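# Hang the blue mug on the mug tree

## Task

Put the blue mug on the mug tree so that it hangs by its handle from the tree and does not rest on or touch the tree's base.

## Robot and tools

Robot and scene. There are two six-joint arms, each ending in a sixteen-motor, four-digit hand (index, middle, ring, thumb). right_arm carries a right hand. left_arm carries its mirror image and sits on the +y side. Base positions in the scene frame: left_arm (+0.023, +0.295, +0.029) m, right_arm (-0.046, -0.325, +0.029) m. Both are rotated only about 1 degree about z. A two-camera stand stands behind the arms. Loose objects may occasionally get a brief shove.

Frames. The scene frame has its origin at table-top height, halfway between the nominal bases. +z is up, +x points out over the table, and +y points toward left_arm. Image left and right do not follow the arm names. Each arm reports its hand pose, velocities, Hand target and wrist-camera pose in its own base frame. Fixed cameras and the table use the scene frame. Motion offsets are measured along the axes of that arm's current Hand target.

Hand point axes, right hand: +z runs along the straight fingers toward the tips. +x runs across the palm, away from the thumb. +y points out of the palm face, which lies at y = -0.062. On the left hand, +x points toward the thumb. Straight fingertips reach about z = +0.112 at y = -0.076. A rigid mast near the wrist, on the palm side, occupies x +0.05..+0.10, z -0.16..-0.11, up to y = +0.06. Its x values flip sign on the left hand, and it can collide with things.

execute_actions(actions, cameras). The actions argument is a list of actions. Each action lasts 0.5 s and is a list of at most 15 rows, one row per 1/30 s step. If an action has fewer rows, its final row is held for the remaining steps.

Each row is a single list of 48 numbers, each in [-1, 1], covering both arms even if only one moves:
- 0-5: left_arm dx, dy, dz, rx, ry, rz
- 6-21: left hand's 16 motors
- 22-23: left current_limit, speed
- 24-29: right_arm dx..rz
- 30-45: right hand's 16 motors
- 46-47: right current_limit, speed

Arm numbers are offsets, not poses. Each one is counted from the Hand target as it stood when the action began, in that target's axes. Every row in an action refers back to that same start point, while successive actions accumulate. Scale: 1.0 means 0.6 m for dx, dy, dz, and 180 degrees for rx, ry, rz, which together form one rotation vector. All zeros re-requests the current target.

Hand numbers are absolute goal angles, mapped linearly between each hinge's two stops. Motor order: index_mcp, index_abd, index_pip, index_dip, middle_mcp, middle_abd, middle_pip, middle_dip, ring_mcp, ring_abd, ring_pip, ring_dip, thumb_cmc, thumb_axl, thumb_mcp, thumb_ipl. Straight values: _mcp -0.75, _abd 0, _pip -0.58, _dip -0.70, thumb_cmc -0.71, thumb_axl -0.68, thumb_mcp -0.23, thumb_ipl -0.17. Moving toward +1 curls a finger toward the palm and swings the thumb in front of it. A 0 is a real goal, not 'keep'. To leave a hand unchanged, send back its hand_goal, hand_current_limit and hand_speed.

Grasp shorthand: put a, b, c, d in a hand's first four slots and exactly 0 in the other twelve. All four at 0 gives the open hand.
- a curls the outer joints of index and middle
- b bends all three fingers at the knuckle
- c brings the thumb across the palm and the index toward it
- d curls the ring finger
For example, (0, 0.75, 0.75, 0) closes the fingers toward an opposed thumb. To send real zeros one by one, write 0.001 in one of the twelve slots.

Hand settings:
- current_limit maps -1..+1 to 0..550 mA (never below 11 mA).
- speed sets motor speed to (speed+1)/2 of 8.5 rad/s.
- Both start at +0.4 and -0.6 and stay until changed.


cameras: a list of names (cam_head_left, cam_head_right, cam_high, cam_low, cam_left_wrist, cam_right_wrist), ["all"], or []. If omitted, images come only when actions is empty. An unknown name invalidates the call.

zoom_image(camera, region): gives a closer look at part of that camera's newest image. region is [x0, y0, x1, y1] in pixels, top-left origin, at most 504 by 504.

read_manual(section): returns licence text only.

finished_scene(scene=1): ends the scene and cannot be undone. The mug must stay hung with the robot not touching it.

Results.
- end_effector_position (m) and end_effector_quat_wxyz: per arm, in its base frame.
- Hand target: the commanded pose after clipping. The next offsets start from it.
- Joint positions, velocities (may read 'within noise') and torques (these include gravity and are noisy).
- Per hand motor, in the order above: hand_goal, hand_measured, hand_current_ma, and hand_state (moving, goal, blocked or overload).
- hand_current_limit and hand_speed.
- Warning lines MOTOR HOT and OVER-TEMPERATURE FAULT.

Behaviour to expect:
- Commanded orientation is clipped to within 40 degrees of the measured one at each step.
- The hand often stops a few cm short of the target. Another action, or an offset covering the remaining gap, closes it.
- The right arm's elbow sags, more under load, so aim higher.
- With the wrist near joint 1's axis, a small move can swing the whole arm.
- A finger presses only while its goal lies past the contact surface.
- A motor at 495 mA or more for 5 s shuts off for 10 s.
- An arm under load or stretched out heats up. At 100 °C it drops for 30-60 s.
- Thinking time lets the scene run on while the robot holds its last command.

Avoid:
- knocking anything off the work area
- dropping the mug or letting it fall far
- releasing it while it is still moving
- hard hits on the table or the tree
- any contact between the two arms, including one hand gripping the other's fingers
- pushing hard against things the arm cannot move

Each tool is called after "Emit:" as name(argument=value, ...), one argument or row to a line, values as JSON.

## Session

Emit:
execute_actions(
  actions=[],
)

Scene clock: 0.00 s.
left_arm: end_effector_position=(+0.4418, -0.4200, +0.1928) hand_goal=(-0.754, +0.000, -0.576, -0.696, -0.754, +0.000, -0.576, -0.696, -0.754, +0.000, -0.576, -0.696, -0.714, -0.678, -0.226, -0.168) hand_measured=(-0.754, +0.000, -0.576, -0.696, -0.754, +0.000, -0.576, -0.696, -0.754, +0.000, -0.576, -0.696, -0.714, -0.678, -0.226, -0.168) hand_current_ma=(+0, +0, +0, +0, +0, +0, +0, +0, +0, +0, +0, +0, +0, +0, +0, +0) hand_state=(goal, goal, goal, goal, goal, goal, goal, goal, goal, goal, goal, goal, goal, goal, goal, goal) hand_current_limit=0.40 hand_speed=-0.60 end_effector_quat_wxyz=(-0.263, +0.800, -0.535, +0.068) | right_arm: end_effector_position=(+0.2369, -0.1024, +0.2386) hand_goal=(-0.754, +0.000, -0.576, -0.696, -0.754, +0.000, -0.576, -0.696, -0.754, +0.000, -0.576, -0.696, -0.714, -0.678, -0.226, -0.168) hand_measured=(-0.754, +0.000, -0.576, -0.696, -0.754, +0.000, -0.576, -0.696, -0.754, +0.000, -0.576, -0.696, -0.714, -0.678, -0.226, -0.168) hand_current_ma=(+0, +0, +0, +0, +0, +0, +0, +0, +0, +0, +0, +0, +0, +0, +0, +0) hand_state=(goal, goal, goal, goal, goal, goal, goal, goal, goal, goal, goal, goal, goal, goal, goal, goal) hand_current_limit=0.40 hand_speed=-0.60 end_effector_quat_wxyz=(+0.124, +0.112, +0.974, -0.151)
Joint positions: left_arm=[-0.786 1.968 1.987 -1.556 -0.549 1.972] | right_arm=[-0.654 0.755 0.873 -1.316 0.13 -2.02]
Joint velocities: within noise
Joint torques (N m): no reading
Heat: left arm: hottest wrist roll 35 °C; right arm: hottest elbow 37 °C.
Hand target: left_arm +0.4460, -0.4245, +0.1939; -0.262, +0.801, -0.534, +0.072 | right_arm +0.2419, -0.1063, +0.2521; +0.138, +0.113, +0.971, -0.159

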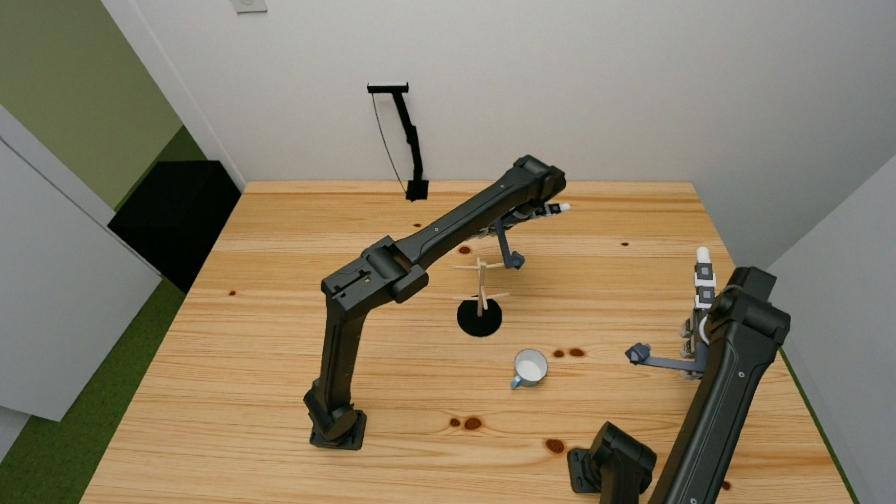

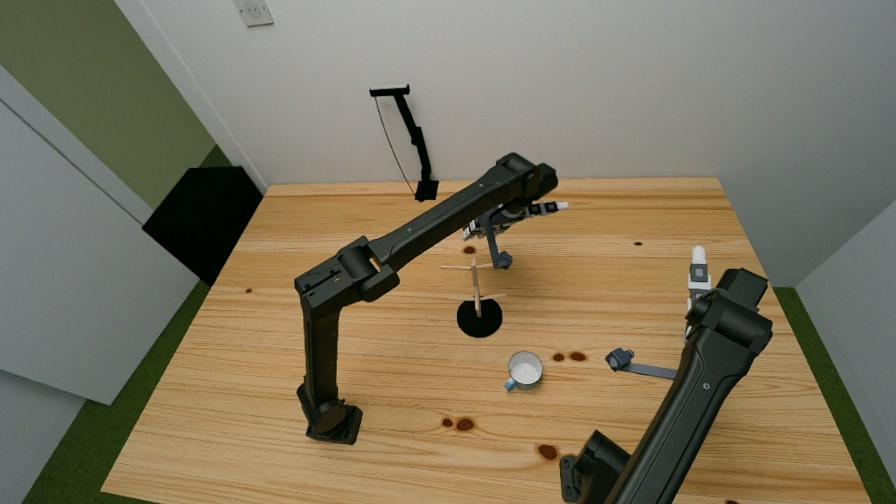

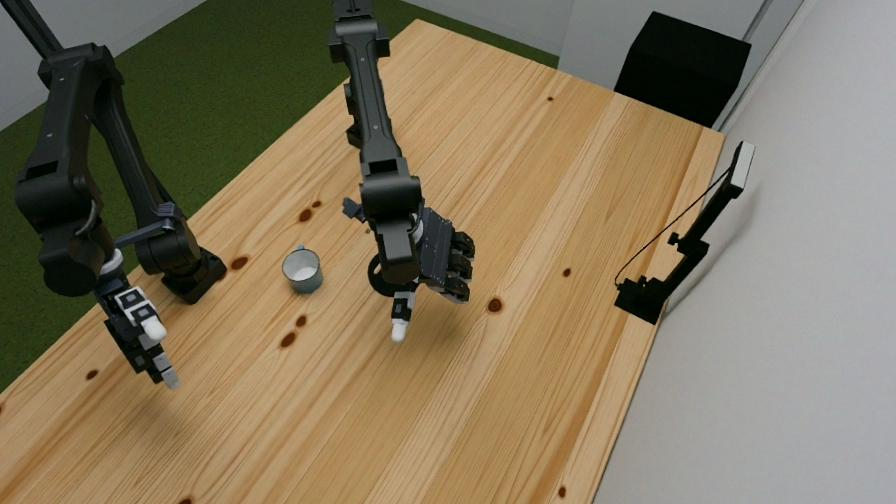

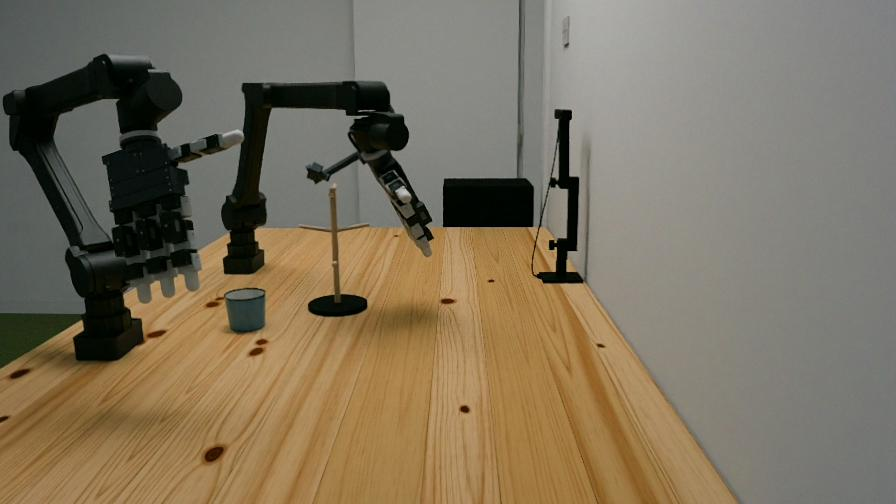

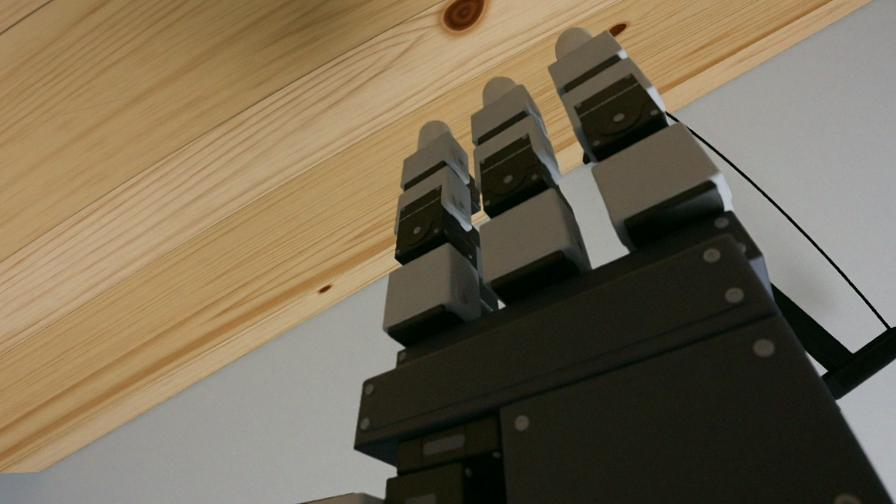

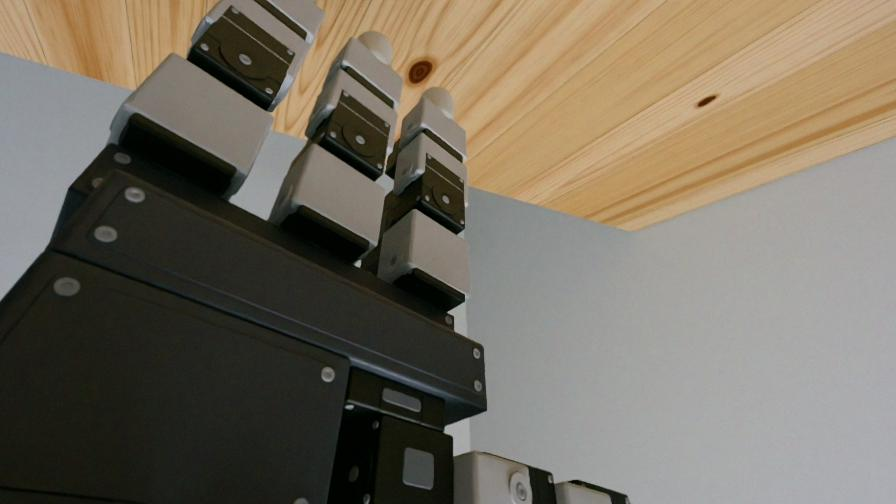

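Emit:
zoom_image(
  camera="cam_head_left",
  region=[430, 240, 590, 400],
)

Emit:
zoom_image(
  camera="cam_head_right",
  region=[430, 240, 590, 400],
)

Emit:
zoom_image(
  camera="cam_low",
  region=[180, 160, 400, 360],
)

Emit:
zoom_image(
  camera="cam_high",
  region=[260, 180, 440, 320],
)

Scaled by 3.150 from the camera's 896x504 image, which has a finer 1280x720 frame.

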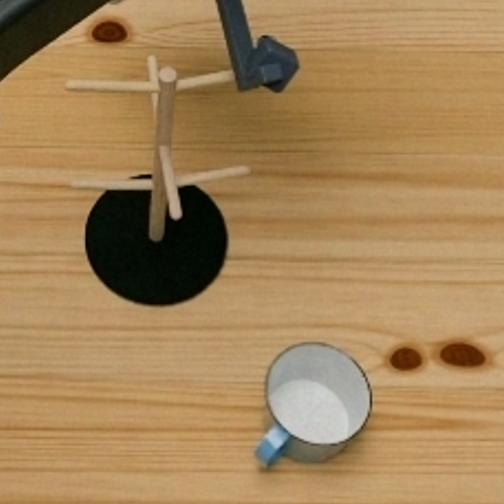

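Scaled by 3.150 from the camera's 896x504 image, which has a finer 1280x720 frame.

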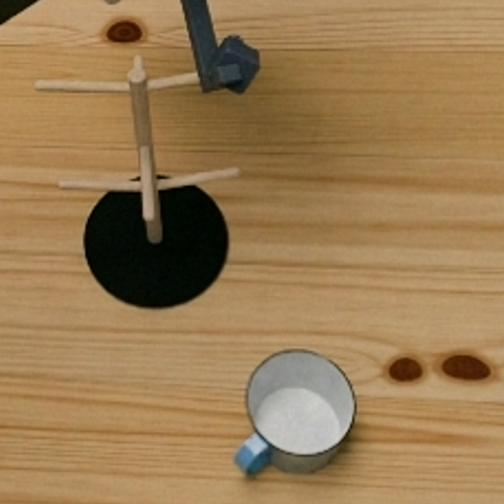

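Scaled by 2.291 from the camera's 896x504 image, which has a finer 1280x720 frame.

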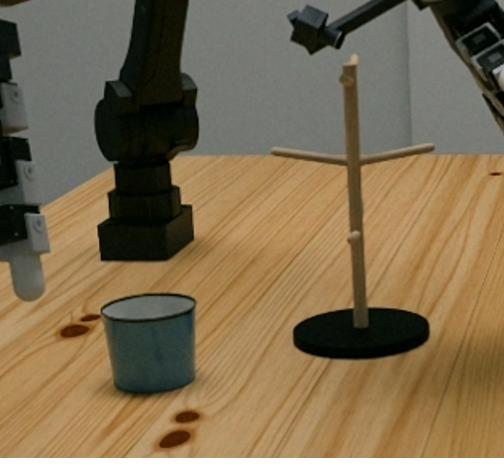

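Scaled by 2.800 from the camera's 896x504 image, which has a finer 1280x720 frame.

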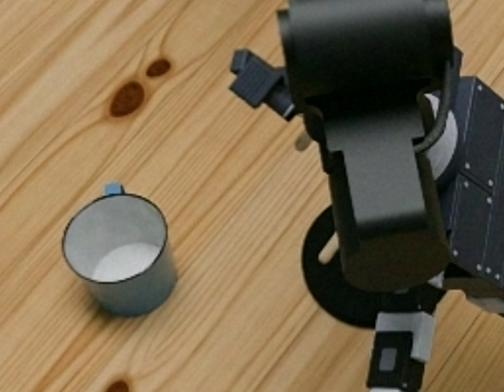

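Emit:
execute_actions(
  actions=[
    [[-0.0192,-0.058,-0.0996,0,0,0,0,0,0,0,0,0,0,0,0,0,0,0,0,0,0,0,0.4,-0.6,0,0,0,0,0,0,0,0,0,0,0,0,0,0,0,0,0,0,0,0,0,0,0.4,-0.6]],
    [[-0.0192,-0.058,-0.0996,0,0,0,0,0,0,0,0,0,0,0,0,0,0,0,0,0,0,0,0.4,-0.6,0,0,0,0,0,0,0,0,0,0,0,0,0,0,0,0,0,0,0,0,0,0,0.4,-0.6]],
    [[-0.1512,-0.002,0.0302,-0.0092,-0.0276,-0.0474,0,0,0,0,0,0,0,0,0,0,0,0,0,0,0,0,0.4,-0.6,0,0,0,0,0,0,0,0,0,0,0,0,0,0,0,0,0,0,0,0,0,0,0.4,-0.6]],
    [[-0.1512,-0.002,0.0302,-0.0092,-0.0276,-0.0474,0,0,0,0,0,0,0,0,0,0,0,0,0,0,0,0,0.4,-0.6,0,0,0,0,0,0,0,0,0,0,0,0,0,0,0,0,0,0,0,0,0,0,0.4,-0.6]],
  ],
  cameras=["cam_head_left","cam_low"],
)

Scene clock: 445.97 s.
left_arm: end_effector_position=(+0.3699, -0.2564, +0.3383) hand_goal=(-0.750, +0.000, -0.580, -0.700, -0.750, +0.000, -0.580, -0.700, -0.750, +0.000, -0.580, -0.700, -0.710, -0.680, -0.230, -0.170) hand_measured=(-0.744, +0.000, -0.576, -0.698, -0.744, +0.000, -0.576, -0.696, -0.744, +0.000, -0.576, -0.698, -0.704, -0.678, -0.224, -0.168) hand_current_ma=(+1, +0, +0, +0, +1, +0, +0, +0, +1, +0, +0, +0, +1, +0, +1, +0) hand_state=(goal, goal, goal, goal, goal, goal, goal, goal, goal, goal, goal, goal, goal, goal, goal, goal) hand_current_limit=0.40 hand_speed=-0.60 end_effector_quat_wxyz=(-0.246, +0.870, -0.412, +0.110) | right_arm: end_effector_position=(+0.2369, -0.1024, +0.2386) hand_goal=(-0.750, +0.000, -0.580, -0.700, -0.750, +0.000, -0.580, -0.700, -0.750, +0.000, -0.580, -0.700, -0.710, -0.680, -0.230, -0.170) hand_measured=(-0.748, +0.000, -0.576, -0.696, -0.748, +0.000, -0.576, -0.698, -0.748, +0.000, -0.576, -0.698, -0.710, -0.678, -0.224, -0.168) hand_current_ma=(+0, +0, +2, +2, +0, +0, +2, +1, +0, +0, +2, +1, +0, +1, +6, +2) hand_state=(goal, goal, goal, goal, goal, goal, goal, goal, goal, goal, goal, goal, goal, goal, goal, goal) hand_current_limit=0.40 hand_speed=-0.60 end_effector_quat_wxyz=(+0.124, +0.112, +0.974, -0.151)
Joint positions: left_arm=[-0.631 1.451 1.688 -1.669 -0.53 1.861] | right_arm=[-0.654 0.755 0.873 -1.316 0.13 -2.02]
Joint torques (N m): left_arm=[1.32 -13.22 8.92 0.21 -0.35 -0.37] | right_arm=[0.44 -2.73 12.75 1.03 -0.04 0.08]
Heat: left arm: hottest elbow 48 °C; right arm: hottest elbow 53 °C.
Hand target: left_arm +0.3713, -0.2560, +0.3342; -0.270, +0.881, -0.386, +0.025 | right_arm +0.2419, -0.1063, +0.2521; +0.138, +0.113, +0.971, -0.159
Off the commanded pose: left_arm 0.004 m, 11 deg | right_arm 0.015 m, 2 deg.
joint sent to its limit (left arm) — joint 4 (wrist pitch), lower limit. The joint targets are off in orientation, not in position.
Images, in order (width x height): cam_head_left 896x504, cam_low 896x504.

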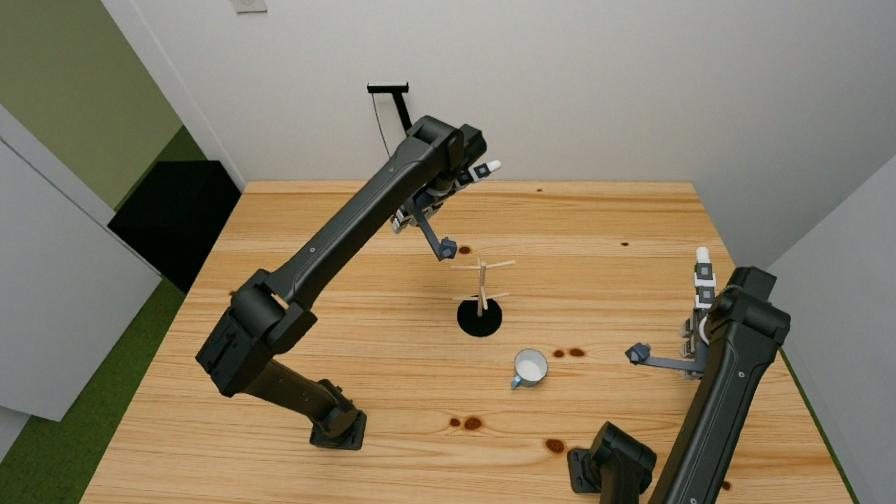

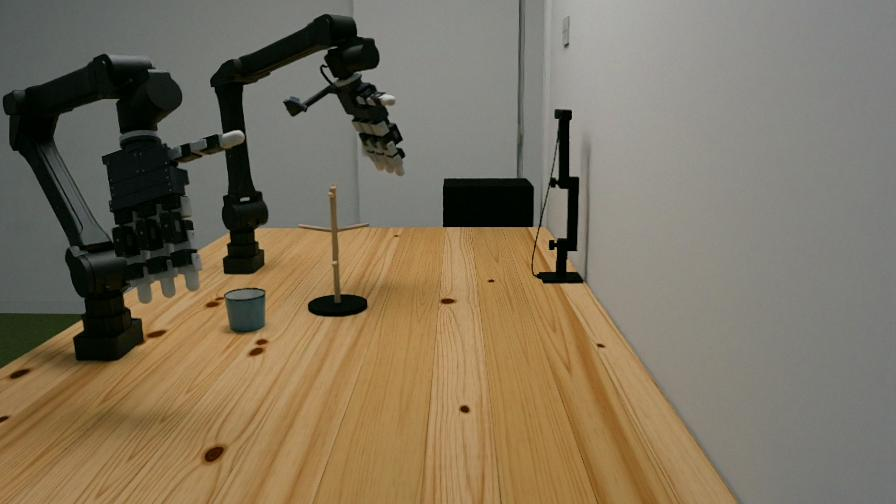

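Emit:
execute_actions(
  actions=[
    [[-0.1512,-0.002,0.0302,-0.0092,-0.0276,-0.0474,0,0,0,0,0,0,0,0,0,0,0,0,0,0,0,0,0.4,-0.6,0.0111,0.1076,-0.0183,0,0,0,0.068,0,-0.504,-0.623,0.068,0,-0.504,-0.623,0.068,0,-0.504,-0.623,0.571,-0.68,0.056,-0.438,0.4,-0.6]],
    [[-0.1512,-0.002,0.0302,-0.0092,-0.0276,-0.0474,0,0,0,0,0,0,0,0,0,0,0,0,0,0,0,0,0.4,-0.6,0.0111,0.1076,-0.0183,0,0,0,0.068,0,-0.504,-0.623,0.068,0,-0.504,-0.623,0.068,0,-0.504,-0.623,0.571,-0.68,0.056,-0.438,0.4,-0.6]],
    [[0,0,0,0,0,0,0,0,0,0,0,0,0,0,0,0,0,0,0,0,0,0,0.4,-0.6,0.0111,0.1076,-0.0183,0,0,0,0.068,0,-0.504,-0.623,0.068,0,-0.504,-0.623,0.068,0,-0.504,-0.623,0.571,-0.68,0.056,-0.438,0.4,-0.6]],
    [[0,0,0,0,0,0,0,0,0,0,0,0,0,0,0,0,0,0,0,0,0,0,0.4,-0.6,0,0,0,0.0448,-0.0353,-0.0502,0.068,0,-0.504,-0.623,0.068,0,-0.504,-0.623,0.068,0,-0.504,-0.623,0.571,-0.68,0.056,-0.438,0.4,-0.6]],
    [[0,0,0,0,0,0,0,0,0,0,0,0,0,0,0,0,0,0,0,0,0,0,0.4,-0.6,0,0,0,0.0448,-0.0353,-0.0502,0.068,0,-0.504,-0.623,0.068,0,-0.504,-0.623,0.068,0,-0.504,-0.623,0.571,-0.68,0.056,-0.438,0.4,-0.6]],
    [[0,0,0,0,0,0,0,0,0,0,0,0,0,0,0,0,0,0,0,0,0,0,0.4,-0.6,0,0,0,0.0448,-0.0353,-0.0502,0.068,0,-0.504,-0.623,0.068,0,-0.504,-0.623,0.068,0,-0.504,-0.623,0.571,-0.68,0.056,-0.438,0.4,-0.6]],
  ],
  cameras=["cam_head_left","cam_low"],
)

Scene clock: 473.23 s.
left_arm: end_effector_position=(+0.2434, -0.1257, +0.3378) hand_goal=(-0.750, +0.000, -0.580, -0.700, -0.750, +0.000, -0.580, -0.700, -0.750, +0.000, -0.580, -0.700, -0.710, -0.680, -0.230, -0.170) hand_measured=(-0.744, +0.000, -0.576, -0.698, -0.744, +0.000, -0.576, -0.696, -0.744, -0.002, -0.576, -0.698, -0.704, -0.678, -0.224, -0.168) hand_current_ma=(+1, +0, +0, +0, +1, +0, +0, +0, +1, +0, +0, +0, +1, +0, +1, +0) hand_state=(goal, goal, goal, goal, goal, goal, goal, goal, goal, goal, goal, goal, goal, goal, goal, goal) hand_current_limit=0.40 hand_speed=-0.60 end_effector_quat_wxyz=(-0.195, +0.929, -0.279, +0.141) | right_arm: end_effector_position=(+0.2640, +0.0820, +0.2124) hand_goal=(+0.068, +0.000, -0.504, -0.624, +0.068, +0.000, -0.504, -0.624, +0.068, +0.000, -0.504, -0.624, +0.570, -0.680, +0.056, -0.438) hand_measured=(+0.066, +0.000, -0.506, -0.628, +0.066, +0.000, -0.506, -0.626, +0.066, +0.000, -0.506, -0.626, +0.572, -0.678, +0.058, -0.434) hand_current_ma=(-1, +0, -1, -2, -1, +0, -1, -1, -1, +0, -1, -1, +0, +1, +1, +3) hand_state=(goal, goal, goal, goal, goal, goal, goal, goal, goal, goal, goal, goal, goal, goal, goal, goal) hand_current_limit=0.40 hand_speed=-0.60 end_effector_quat_wxyz=(+0.222, -0.107, +0.883, -0.399)
Joint positions: left_arm=[-0.448 0.913 1.248 -1.67 -0.43 1.758] | right_arm=[0.685 0.882 0.825 -1.593 0.947 -1.085]
Joint torques (N m): left_arm=[2.32 -3.25 8.92 0.49 -0.24 -0.11] | right_arm=[0.73 -2.26 11.84 -0.14 1.11 0.01]
Heat: left arm: hottest elbow 48 °C; right arm: hottest elbow 54 °C.
Hand target: left_arm +0.2435, -0.1231, +0.3343; -0.270, +0.935, -0.227, -0.022 | right_arm +0.2664, +0.0874, +0.2222; +0.227, -0.117, +0.880, -0.400
Off the commanded pose: left_arm 0.004 m, 22 deg | right_arm 0.011 m, 1 deg.
joint sent to its limit (left arm) — joint 4 (wrist pitch), lower limit. The joint targets are off in orientation, not in position.
Images, in order (width x height): cam_head_left 896x504, cam_low 896x504.

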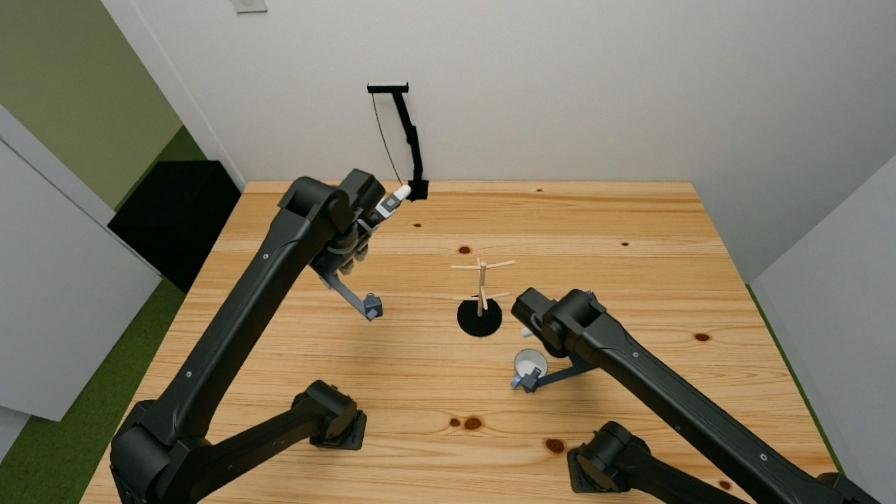

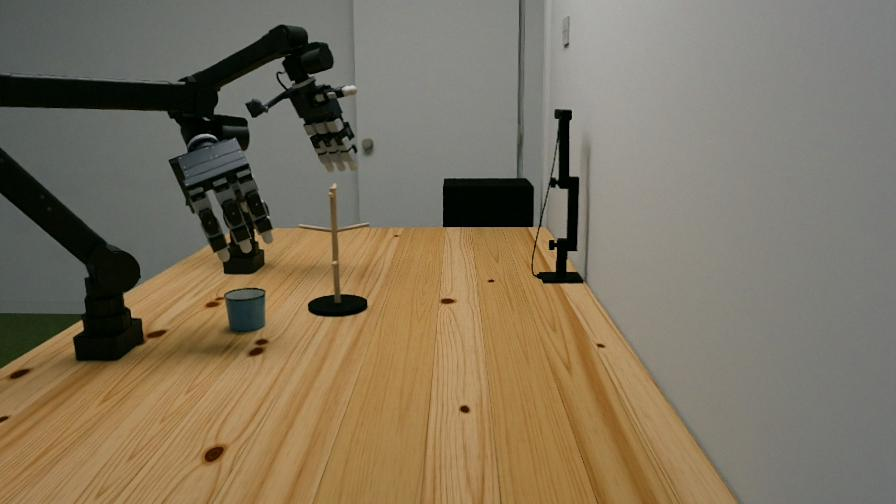

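Emit:
execute_actions(
  actions=[
    [[0,0,0,0,0,0,0,0,0,0,0,0,0,0,0,0,0,0,0,0,0,0,0.4,-0.6,0,0,0,0.0448,-0.0353,-0.0502,0.068,0,-0.504,-0.623,0.068,0,-0.504,-0.623,0.068,0,-0.504,-0.623,0.571,-0.68,0.056,-0.438,0.4,-0.6]],
    [[0,0,0,0,0,0,0,0,0,0,0,0,0,0,0,0,0,0,0,0,0,0,0.4,-0.6,0,0,0,0.0448,-0.0353,-0.0502,0.068,0,-0.504,-0.623,0.068,0,-0.504,-0.623,0.068,0,-0.504,-0.623,0.571,-0.68,0.056,-0.438,0.4,-0.6]],
    [[0,0,0,0,0,0,0,0,0,0,0,0,0,0,0,0,0,0,0,0,0,0,0.4,-0.6,0,0,0,0.0448,-0.0353,-0.0502,0.068,0,-0.504,-0.623,0.068,0,-0.504,-0.623,0.068,0,-0.504,-0.623,0.571,-0.68,0.056,-0.438,0.4,-0.6]],
  ],
  cameras=["all"],
)

Scene clock: 480.67 s.
left_arm: end_effector_position=(+0.2434, -0.1257, +0.3378) hand_goal=(-0.750, +0.000, -0.580, -0.700, -0.750, +0.000, -0.580, -0.700, -0.750, +0.000, -0.580, -0.700, -0.710, -0.680, -0.230, -0.170) hand_measured=(-0.744, +0.000, -0.576, -0.698, -0.744, +0.000, -0.576, -0.696, -0.744, -0.002, -0.576, -0.698, -0.704, -0.678, -0.224, -0.168) hand_current_ma=(+1, +0, +0, +0, +1, +0, +0, +0, +1, +0, +0, +0, +1, +0, +1, +0) hand_state=(goal, goal, goal, goal, goal, goal, goal, goal, goal, goal, goal, goal, goal, goal, goal, goal) hand_current_limit=0.40 hand_speed=-0.60 end_effector_quat_wxyz=(-0.195, +0.929, -0.279, +0.141) | right_arm: end_effector_position=(+0.2666, +0.0849, +0.2205) hand_goal=(+0.068, +0.000, -0.504, -0.624, +0.068, +0.000, -0.504, -0.624, +0.068, +0.000, -0.504, -0.624, +0.570, -0.680, +0.056, -0.438) hand_measured=(+0.070, +0.000, -0.506, -0.626, +0.072, +0.000, -0.506, -0.626, +0.072, +0.000, -0.506, -0.626, +0.572, -0.678, +0.056, -0.436) hand_current_ma=(+2, +0, -1, -2, +2, +0, +0, -1, +2, +0, -1, -1, +0, +1, +0, +2) hand_state=(goal, goal, goal, goal, goal, goal, goal, goal, goal, goal, goal, goal, goal, goal, goal, goal) hand_current_limit=0.40 hand_speed=-0.60 end_effector_quat_wxyz=(+0.279, -0.324, +0.682, -0.593)
Joint positions: left_arm=[-0.448 0.913 1.248 -1.67 -0.43 1.758] | right_arm=[0.922 0.952 0.747 -1.625 1.425 -1.312]
Joint torques (N m): left_arm=[2.32 -3.31 8.92 0.47 -0.24 -0.11] | right_arm=[1.08 -4.31 8.95 0.2 1.45 -0.11]
Heat: left arm: hottest elbow 46 °C; right arm: hottest elbow 54 °C.
Hand target: left_arm +0.2435, -0.1231, +0.3343; -0.270, +0.935, -0.227, -0.022 | right_arm +0.2665, +0.0874, +0.2221; +0.287, -0.331, +0.678, -0.590
Off the commanded pose: left_arm 0.004 m, 22 deg | right_arm 0.003 m, 1 deg.
joint sent to its limit (left arm) — joint 4 (wrist pitch), lower limit. The joint targets are off in orientation, not in position.
camera_calibration:
cam_left_wrist: T_world_to_cam=[[-0.364356, 0.921957, 0.131301, 0.128475], [0.339517, 0.000220891, 0.9406, -0.442917], [0.867164, 0.387292, -0.3131, 0.0639963], [0, 0, 0, 1]] pos_world=[0.141693, -0.143135, 0.419776]
cam_right_wrist: T_world_to_cam=[[0.397372, 0.613493, -0.682438, 0.020132], [-0.240058, 0.787273, 0.567956, -0.178418], [0.885702, -0.0618653, 0.460114, -0.205272], [0, 0, 0, 1]] pos_world=[0.130979, 0.115414, 0.209521]

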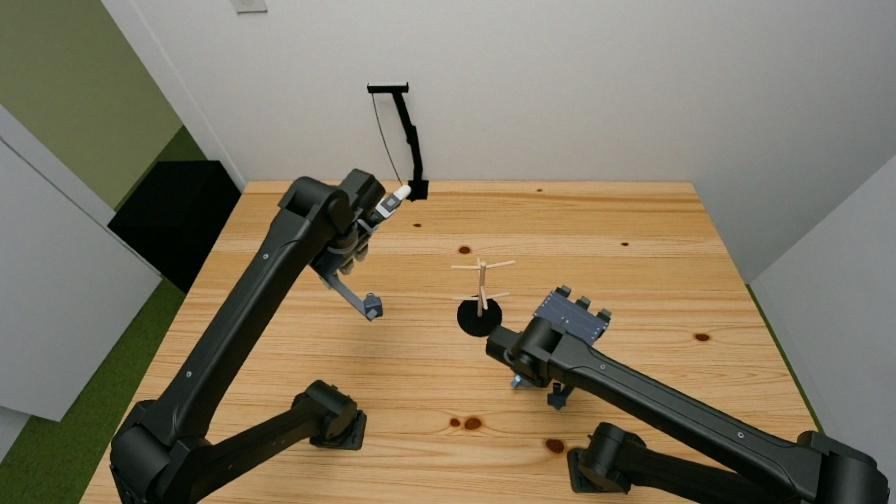

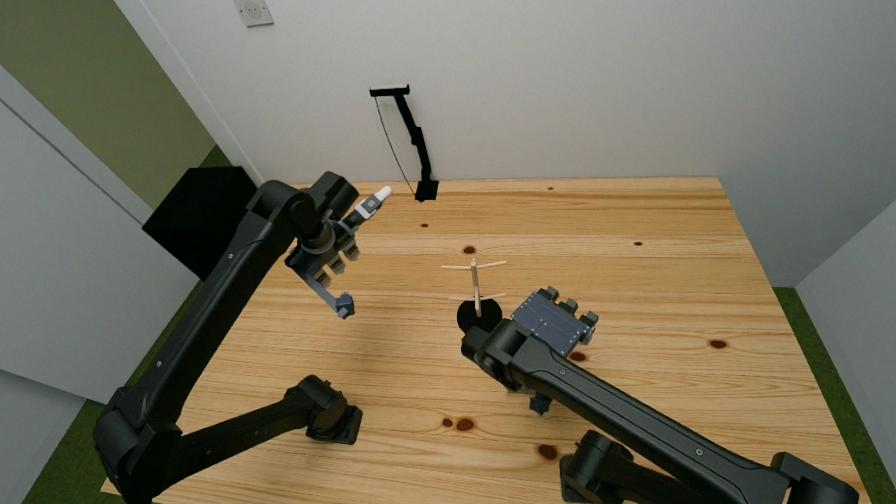

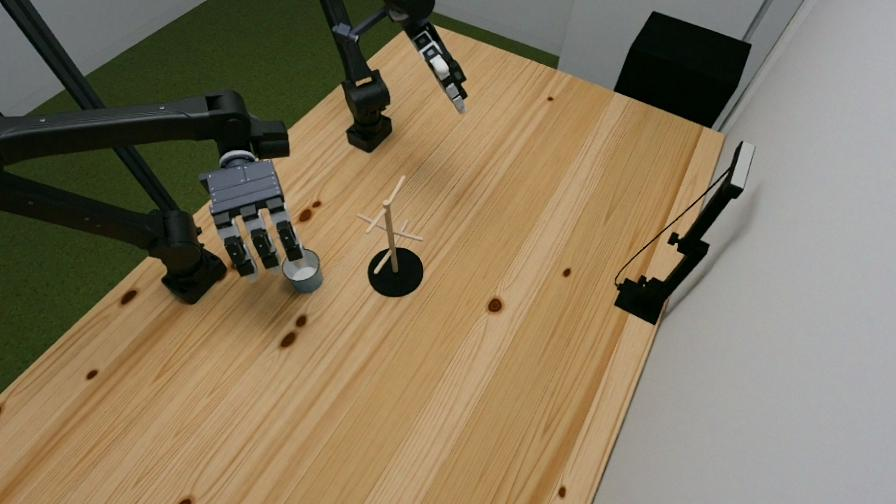

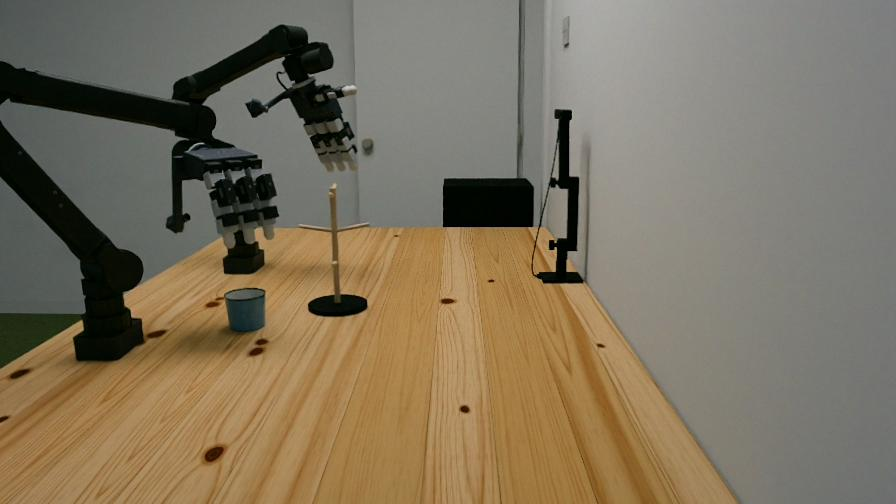

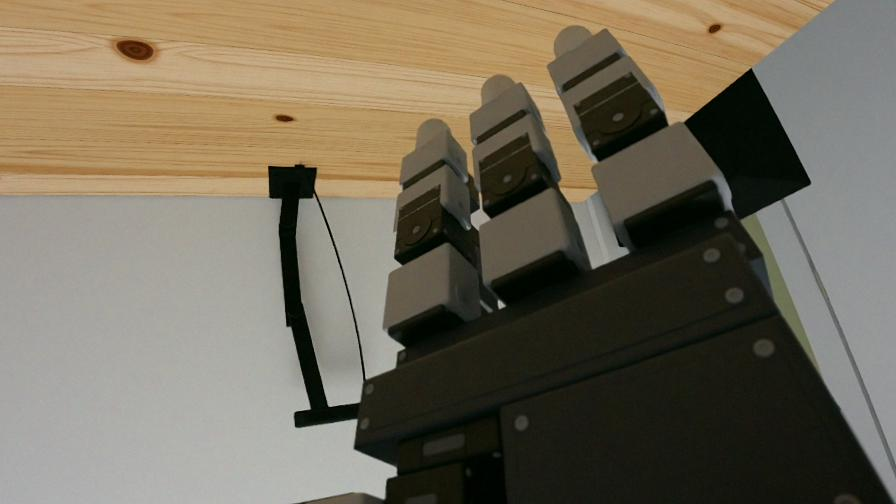

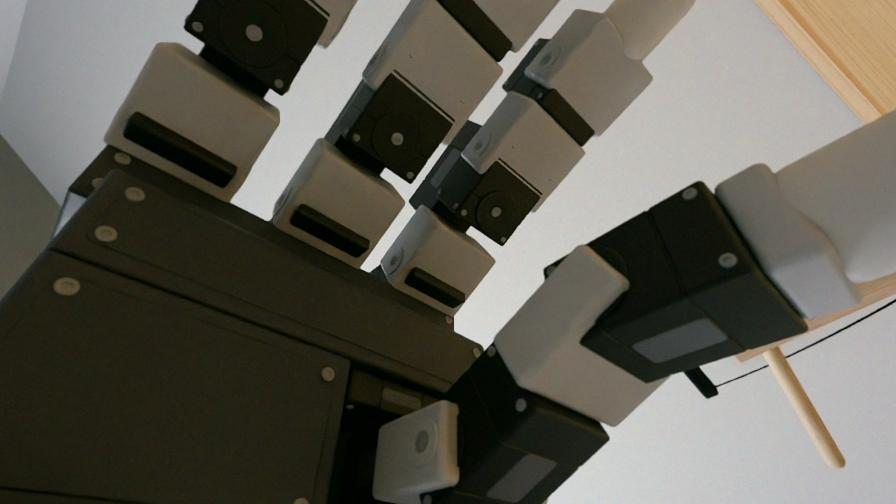

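Emit:
zoom_image(
  camera="cam_head_left",
  region=[470, 250, 640, 420],
)

Emit:
zoom_image(
  camera="cam_head_right",
  region=[450, 250, 620, 420],
)

Emit:
zoom_image(
  camera="cam_high",
  region=[180, 120, 380, 320],
)

Emit:
zoom_image(
  camera="cam_low",
  region=[150, 120, 350, 360],
)

Scaled by 2.965 from the camera's 896x504 image, which has a finer 1280x720 frame.

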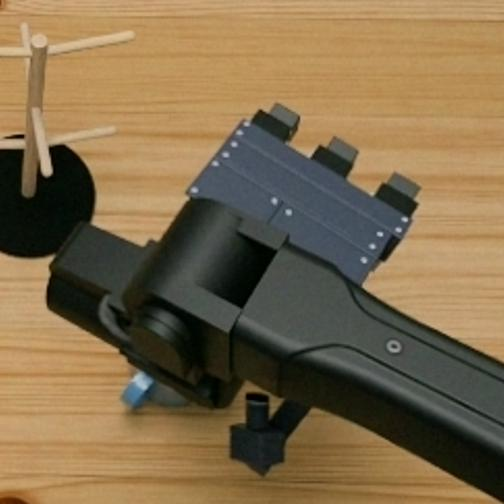

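Scaled by 2.965 from the camera's 896x504 image, which has a finer 1280x720 frame.

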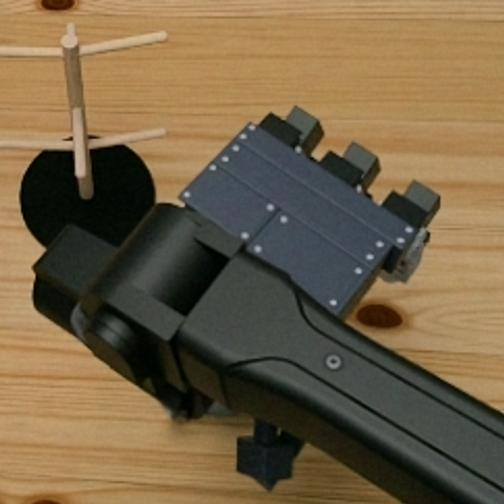

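Scaled by 2.520 from the camera's 896x504 image, which has a finer 1280x720 frame.

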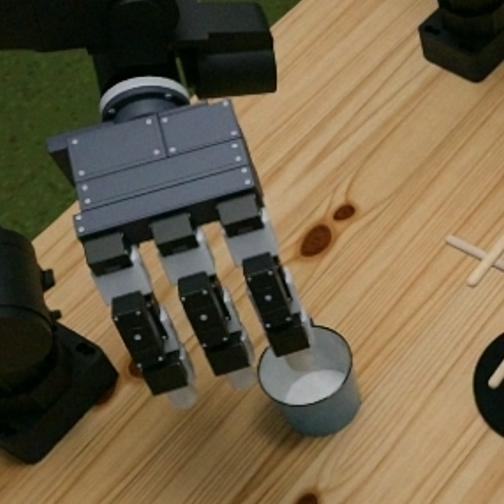

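Scaled by 2.100 from the camera's 896x504 image, which has a finer 1280x720 frame.

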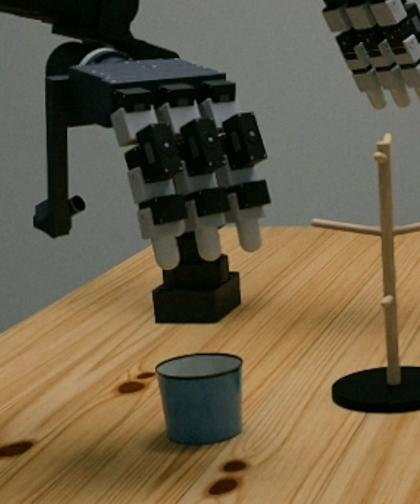

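Emit:
execute_actions(
  actions=[
    [[0,0,0,0,0,0,0,0,0,0,0,0,0,0,0,0,0,0,0,0,0,0,0.4,-0.6,-0.0079,0.0643,0.0218,0,0,0,0.068,0,-0.504,-0.623,0.068,0,-0.504,-0.623,0.068,0,-0.504,-0.623,0.571,-0.68,0.056,-0.438,0.4,-0.6]],
    [[0,0,0,0,0,0,0,0,0,0,0,0,0,0,0,0,0,0,0,0,0,0,0.4,-0.6,-0.0079,0.0643,0.0218,0,0,0,0.068,0,-0.504,-0.623,0.068,0,-0.504,-0.623,0.068,0,-0.504,-0.623,0.571,-0.68,0.056,-0.438,0.4,-0.6]],
  ],
  cameras=["cam_high","cam_low","cam_head_left","cam_head_right","cam_left_wrist"],
)

Emit:
zoom_image(
  camera="cam_high",
  region=[180, 140, 380, 340],
)

Emit:
zoom_image(
  camera="cam_low",
  region=[150, 140, 350, 360],
)

Scene clock: 534.73 s.
left_arm: end_effector_position=(+0.2434, -0.1257, +0.3378) hand_goal=(-0.750, +0.000, -0.580, -0.700, -0.750, +0.000, -0.580, -0.700, -0.750, +0.000, -0.580, -0.700, -0.710, -0.680, -0.230, -0.170) hand_measured=(-0.744, +0.000, -0.576, -0.698, -0.744, +0.000, -0.576, -0.696, -0.744, -0.002, -0.576, -0.698, -0.704, -0.678, -0.224, -0.168) hand_current_ma=(+1, +0, +0, +0, +1, +0, +0, +0, +1, +0, +0, +0, +1, +0, +1, +0) hand_state=(goal, goal, goal, goal, goal, goal, goal, goal, goal, goal, goal, goal, goal, goal, goal, goal) hand_current_limit=0.40 hand_speed=-0.60 end_effector_quat_wxyz=(-0.195, +0.929, -0.279, +0.141) | right_arm: end_effector_position=(+0.2816, +0.0896, +0.1400) hand_goal=(+0.068, +0.000, -0.504, -0.624, +0.068, +0.000, -0.504, -0.624, +0.068, +0.000, -0.504, -0.624, +0.570, -0.680, +0.056, -0.438) hand_measured=(+0.070, +0.000, -0.506, -0.626, +0.072, +0.000, -0.506, -0.626, +0.072, +0.000, -0.506, -0.626, +0.572, -0.678, +0.056, -0.436) hand_current_ma=(+2, +0, -1, -2, +2, +0, +0, -1, +2, +0, -1, -1, +0, +1, +0, +2) hand_state=(goal, goal, goal, goal, goal, goal, goal, goal, goal, goal, goal, goal, goal, goal, goal, goal) hand_current_limit=0.40 hand_speed=-0.60 end_effector_quat_wxyz=(+0.280, -0.325, +0.677, -0.598)
Joint positions: left_arm=[-0.448 0.913 1.248 -1.67 -0.43 1.758] | right_arm=[0.887 1.027 0.569 -1.124 1.442 -1.569]
Joint torques (N m): left_arm=[2.32 -3.25 8.92 0.49 -0.24 -0.12] | right_arm=[-1.2 -4.84 8.58 0.64 1.38 -0.1]
Heat: left arm: hottest elbow 44 °C; right arm: hottest elbow 51 °C.
Hand target: left_arm +0.2435, -0.1231, +0.3343; -0.270, +0.935, -0.227, -0.022 | right_arm +0.2842, +0.0854, +0.1421; +0.287, -0.331, +0.678, -0.590
Off the commanded pose: left_arm 0.004 m, 22 deg | right_arm 0.005 m, 1 deg.
joint sent to its limit (left arm) — joint 4 (wrist pitch), lower limit. The joint targets are off in orientation, not in position.
camera_calibration:
cam_left_wrist: T_world_to_cam=[[-0.364356, 0.921957, 0.131301, 0.128475], [0.339517, 0.000220891, 0.9406, -0.442917], [0.867164, 0.387292, -0.3131, 0.0639963], [0, 0, 0, 1]] pos_world=[0.141693, -0.143135, 0.419776]
Images, in order (width x height): cam_head_left 896x504, cam_head_right 896x504, cam_high 896x504, cam_low 896x504, cam_left_wrist 896x504.

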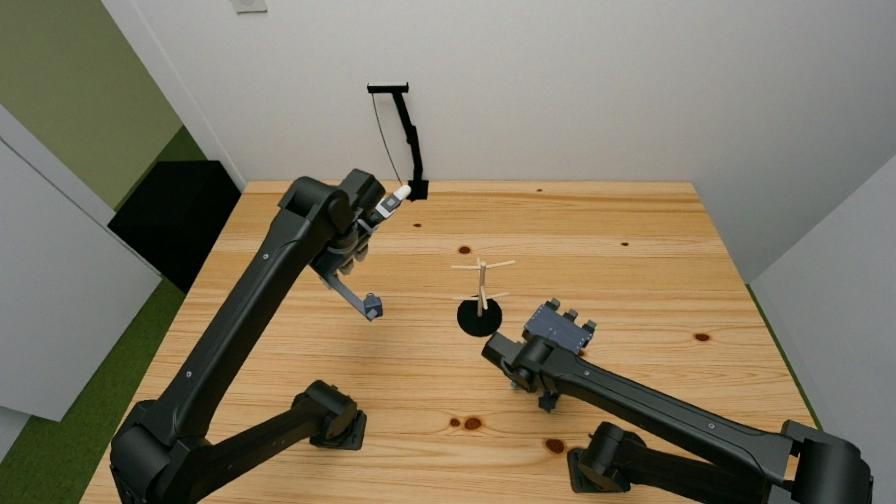

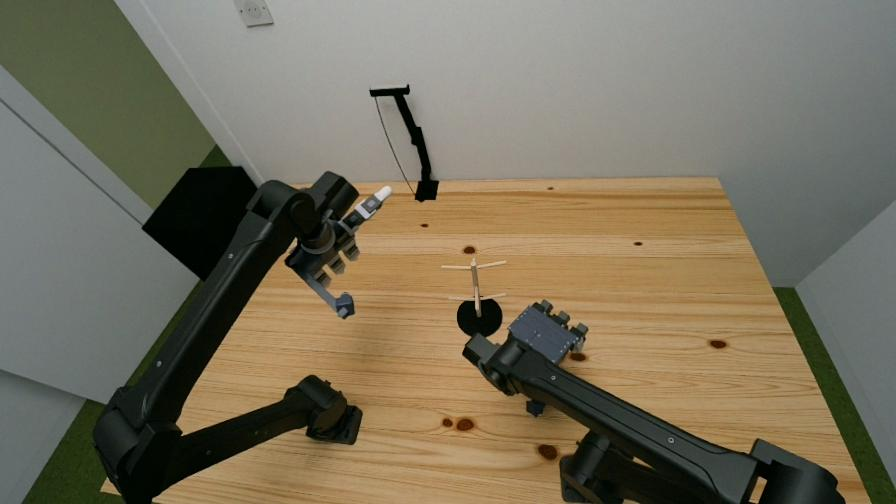

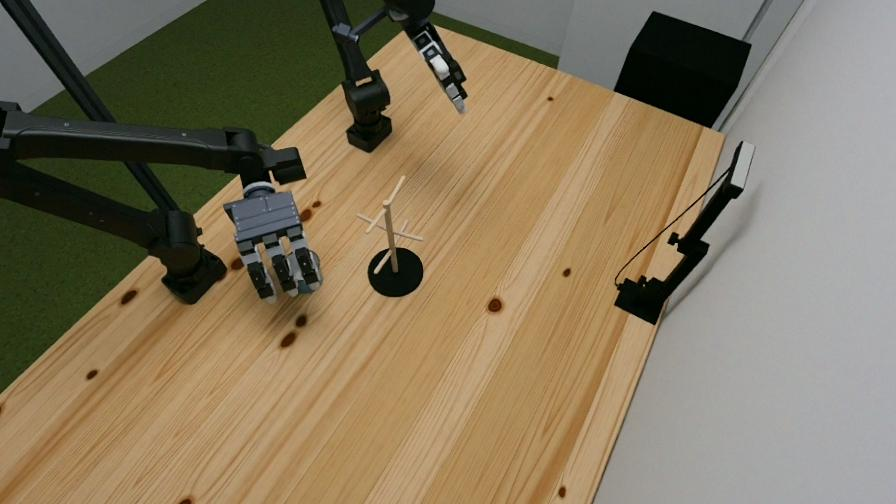

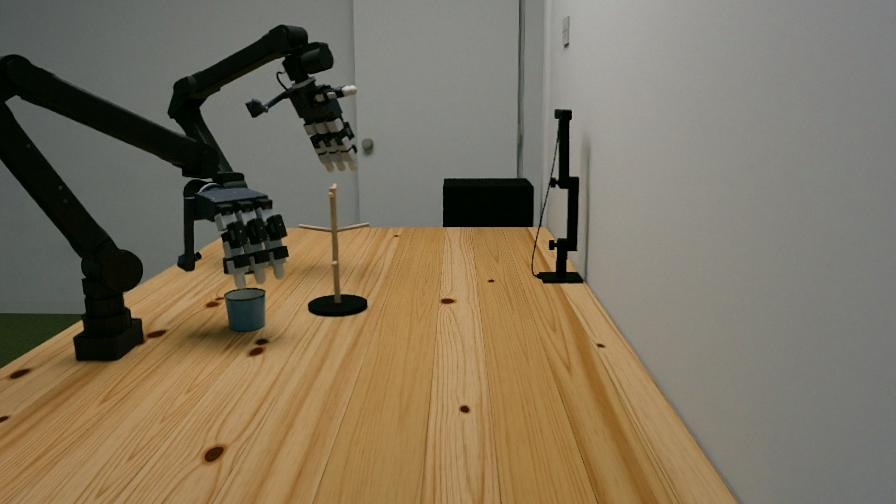

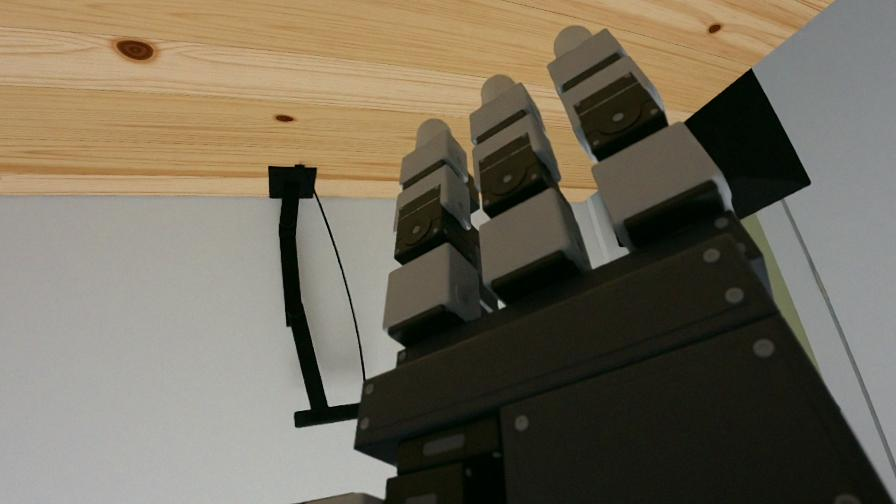

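Scaled by 2.520 from the camera's 896x504 image, which has a finer 1280x720 frame.

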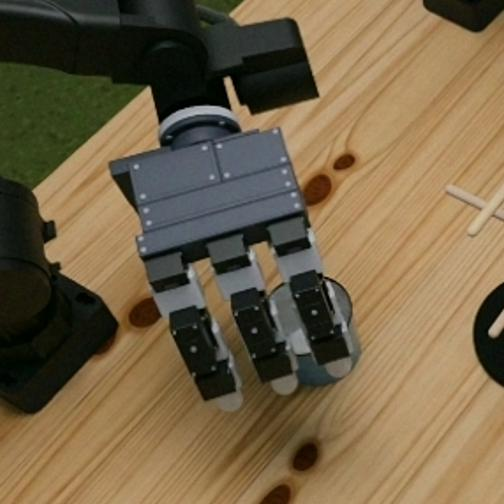

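Scaled by 2.291 from the camera's 896x504 image, which has a finer 1280x720 frame.

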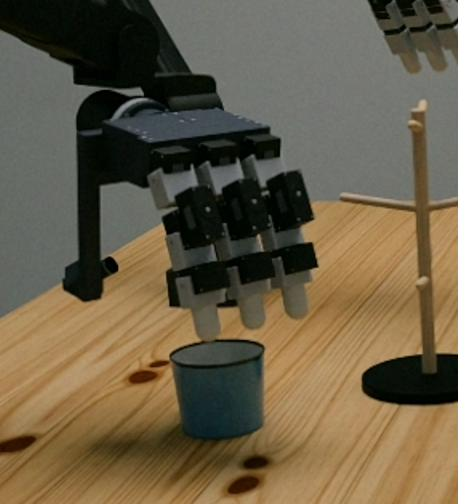

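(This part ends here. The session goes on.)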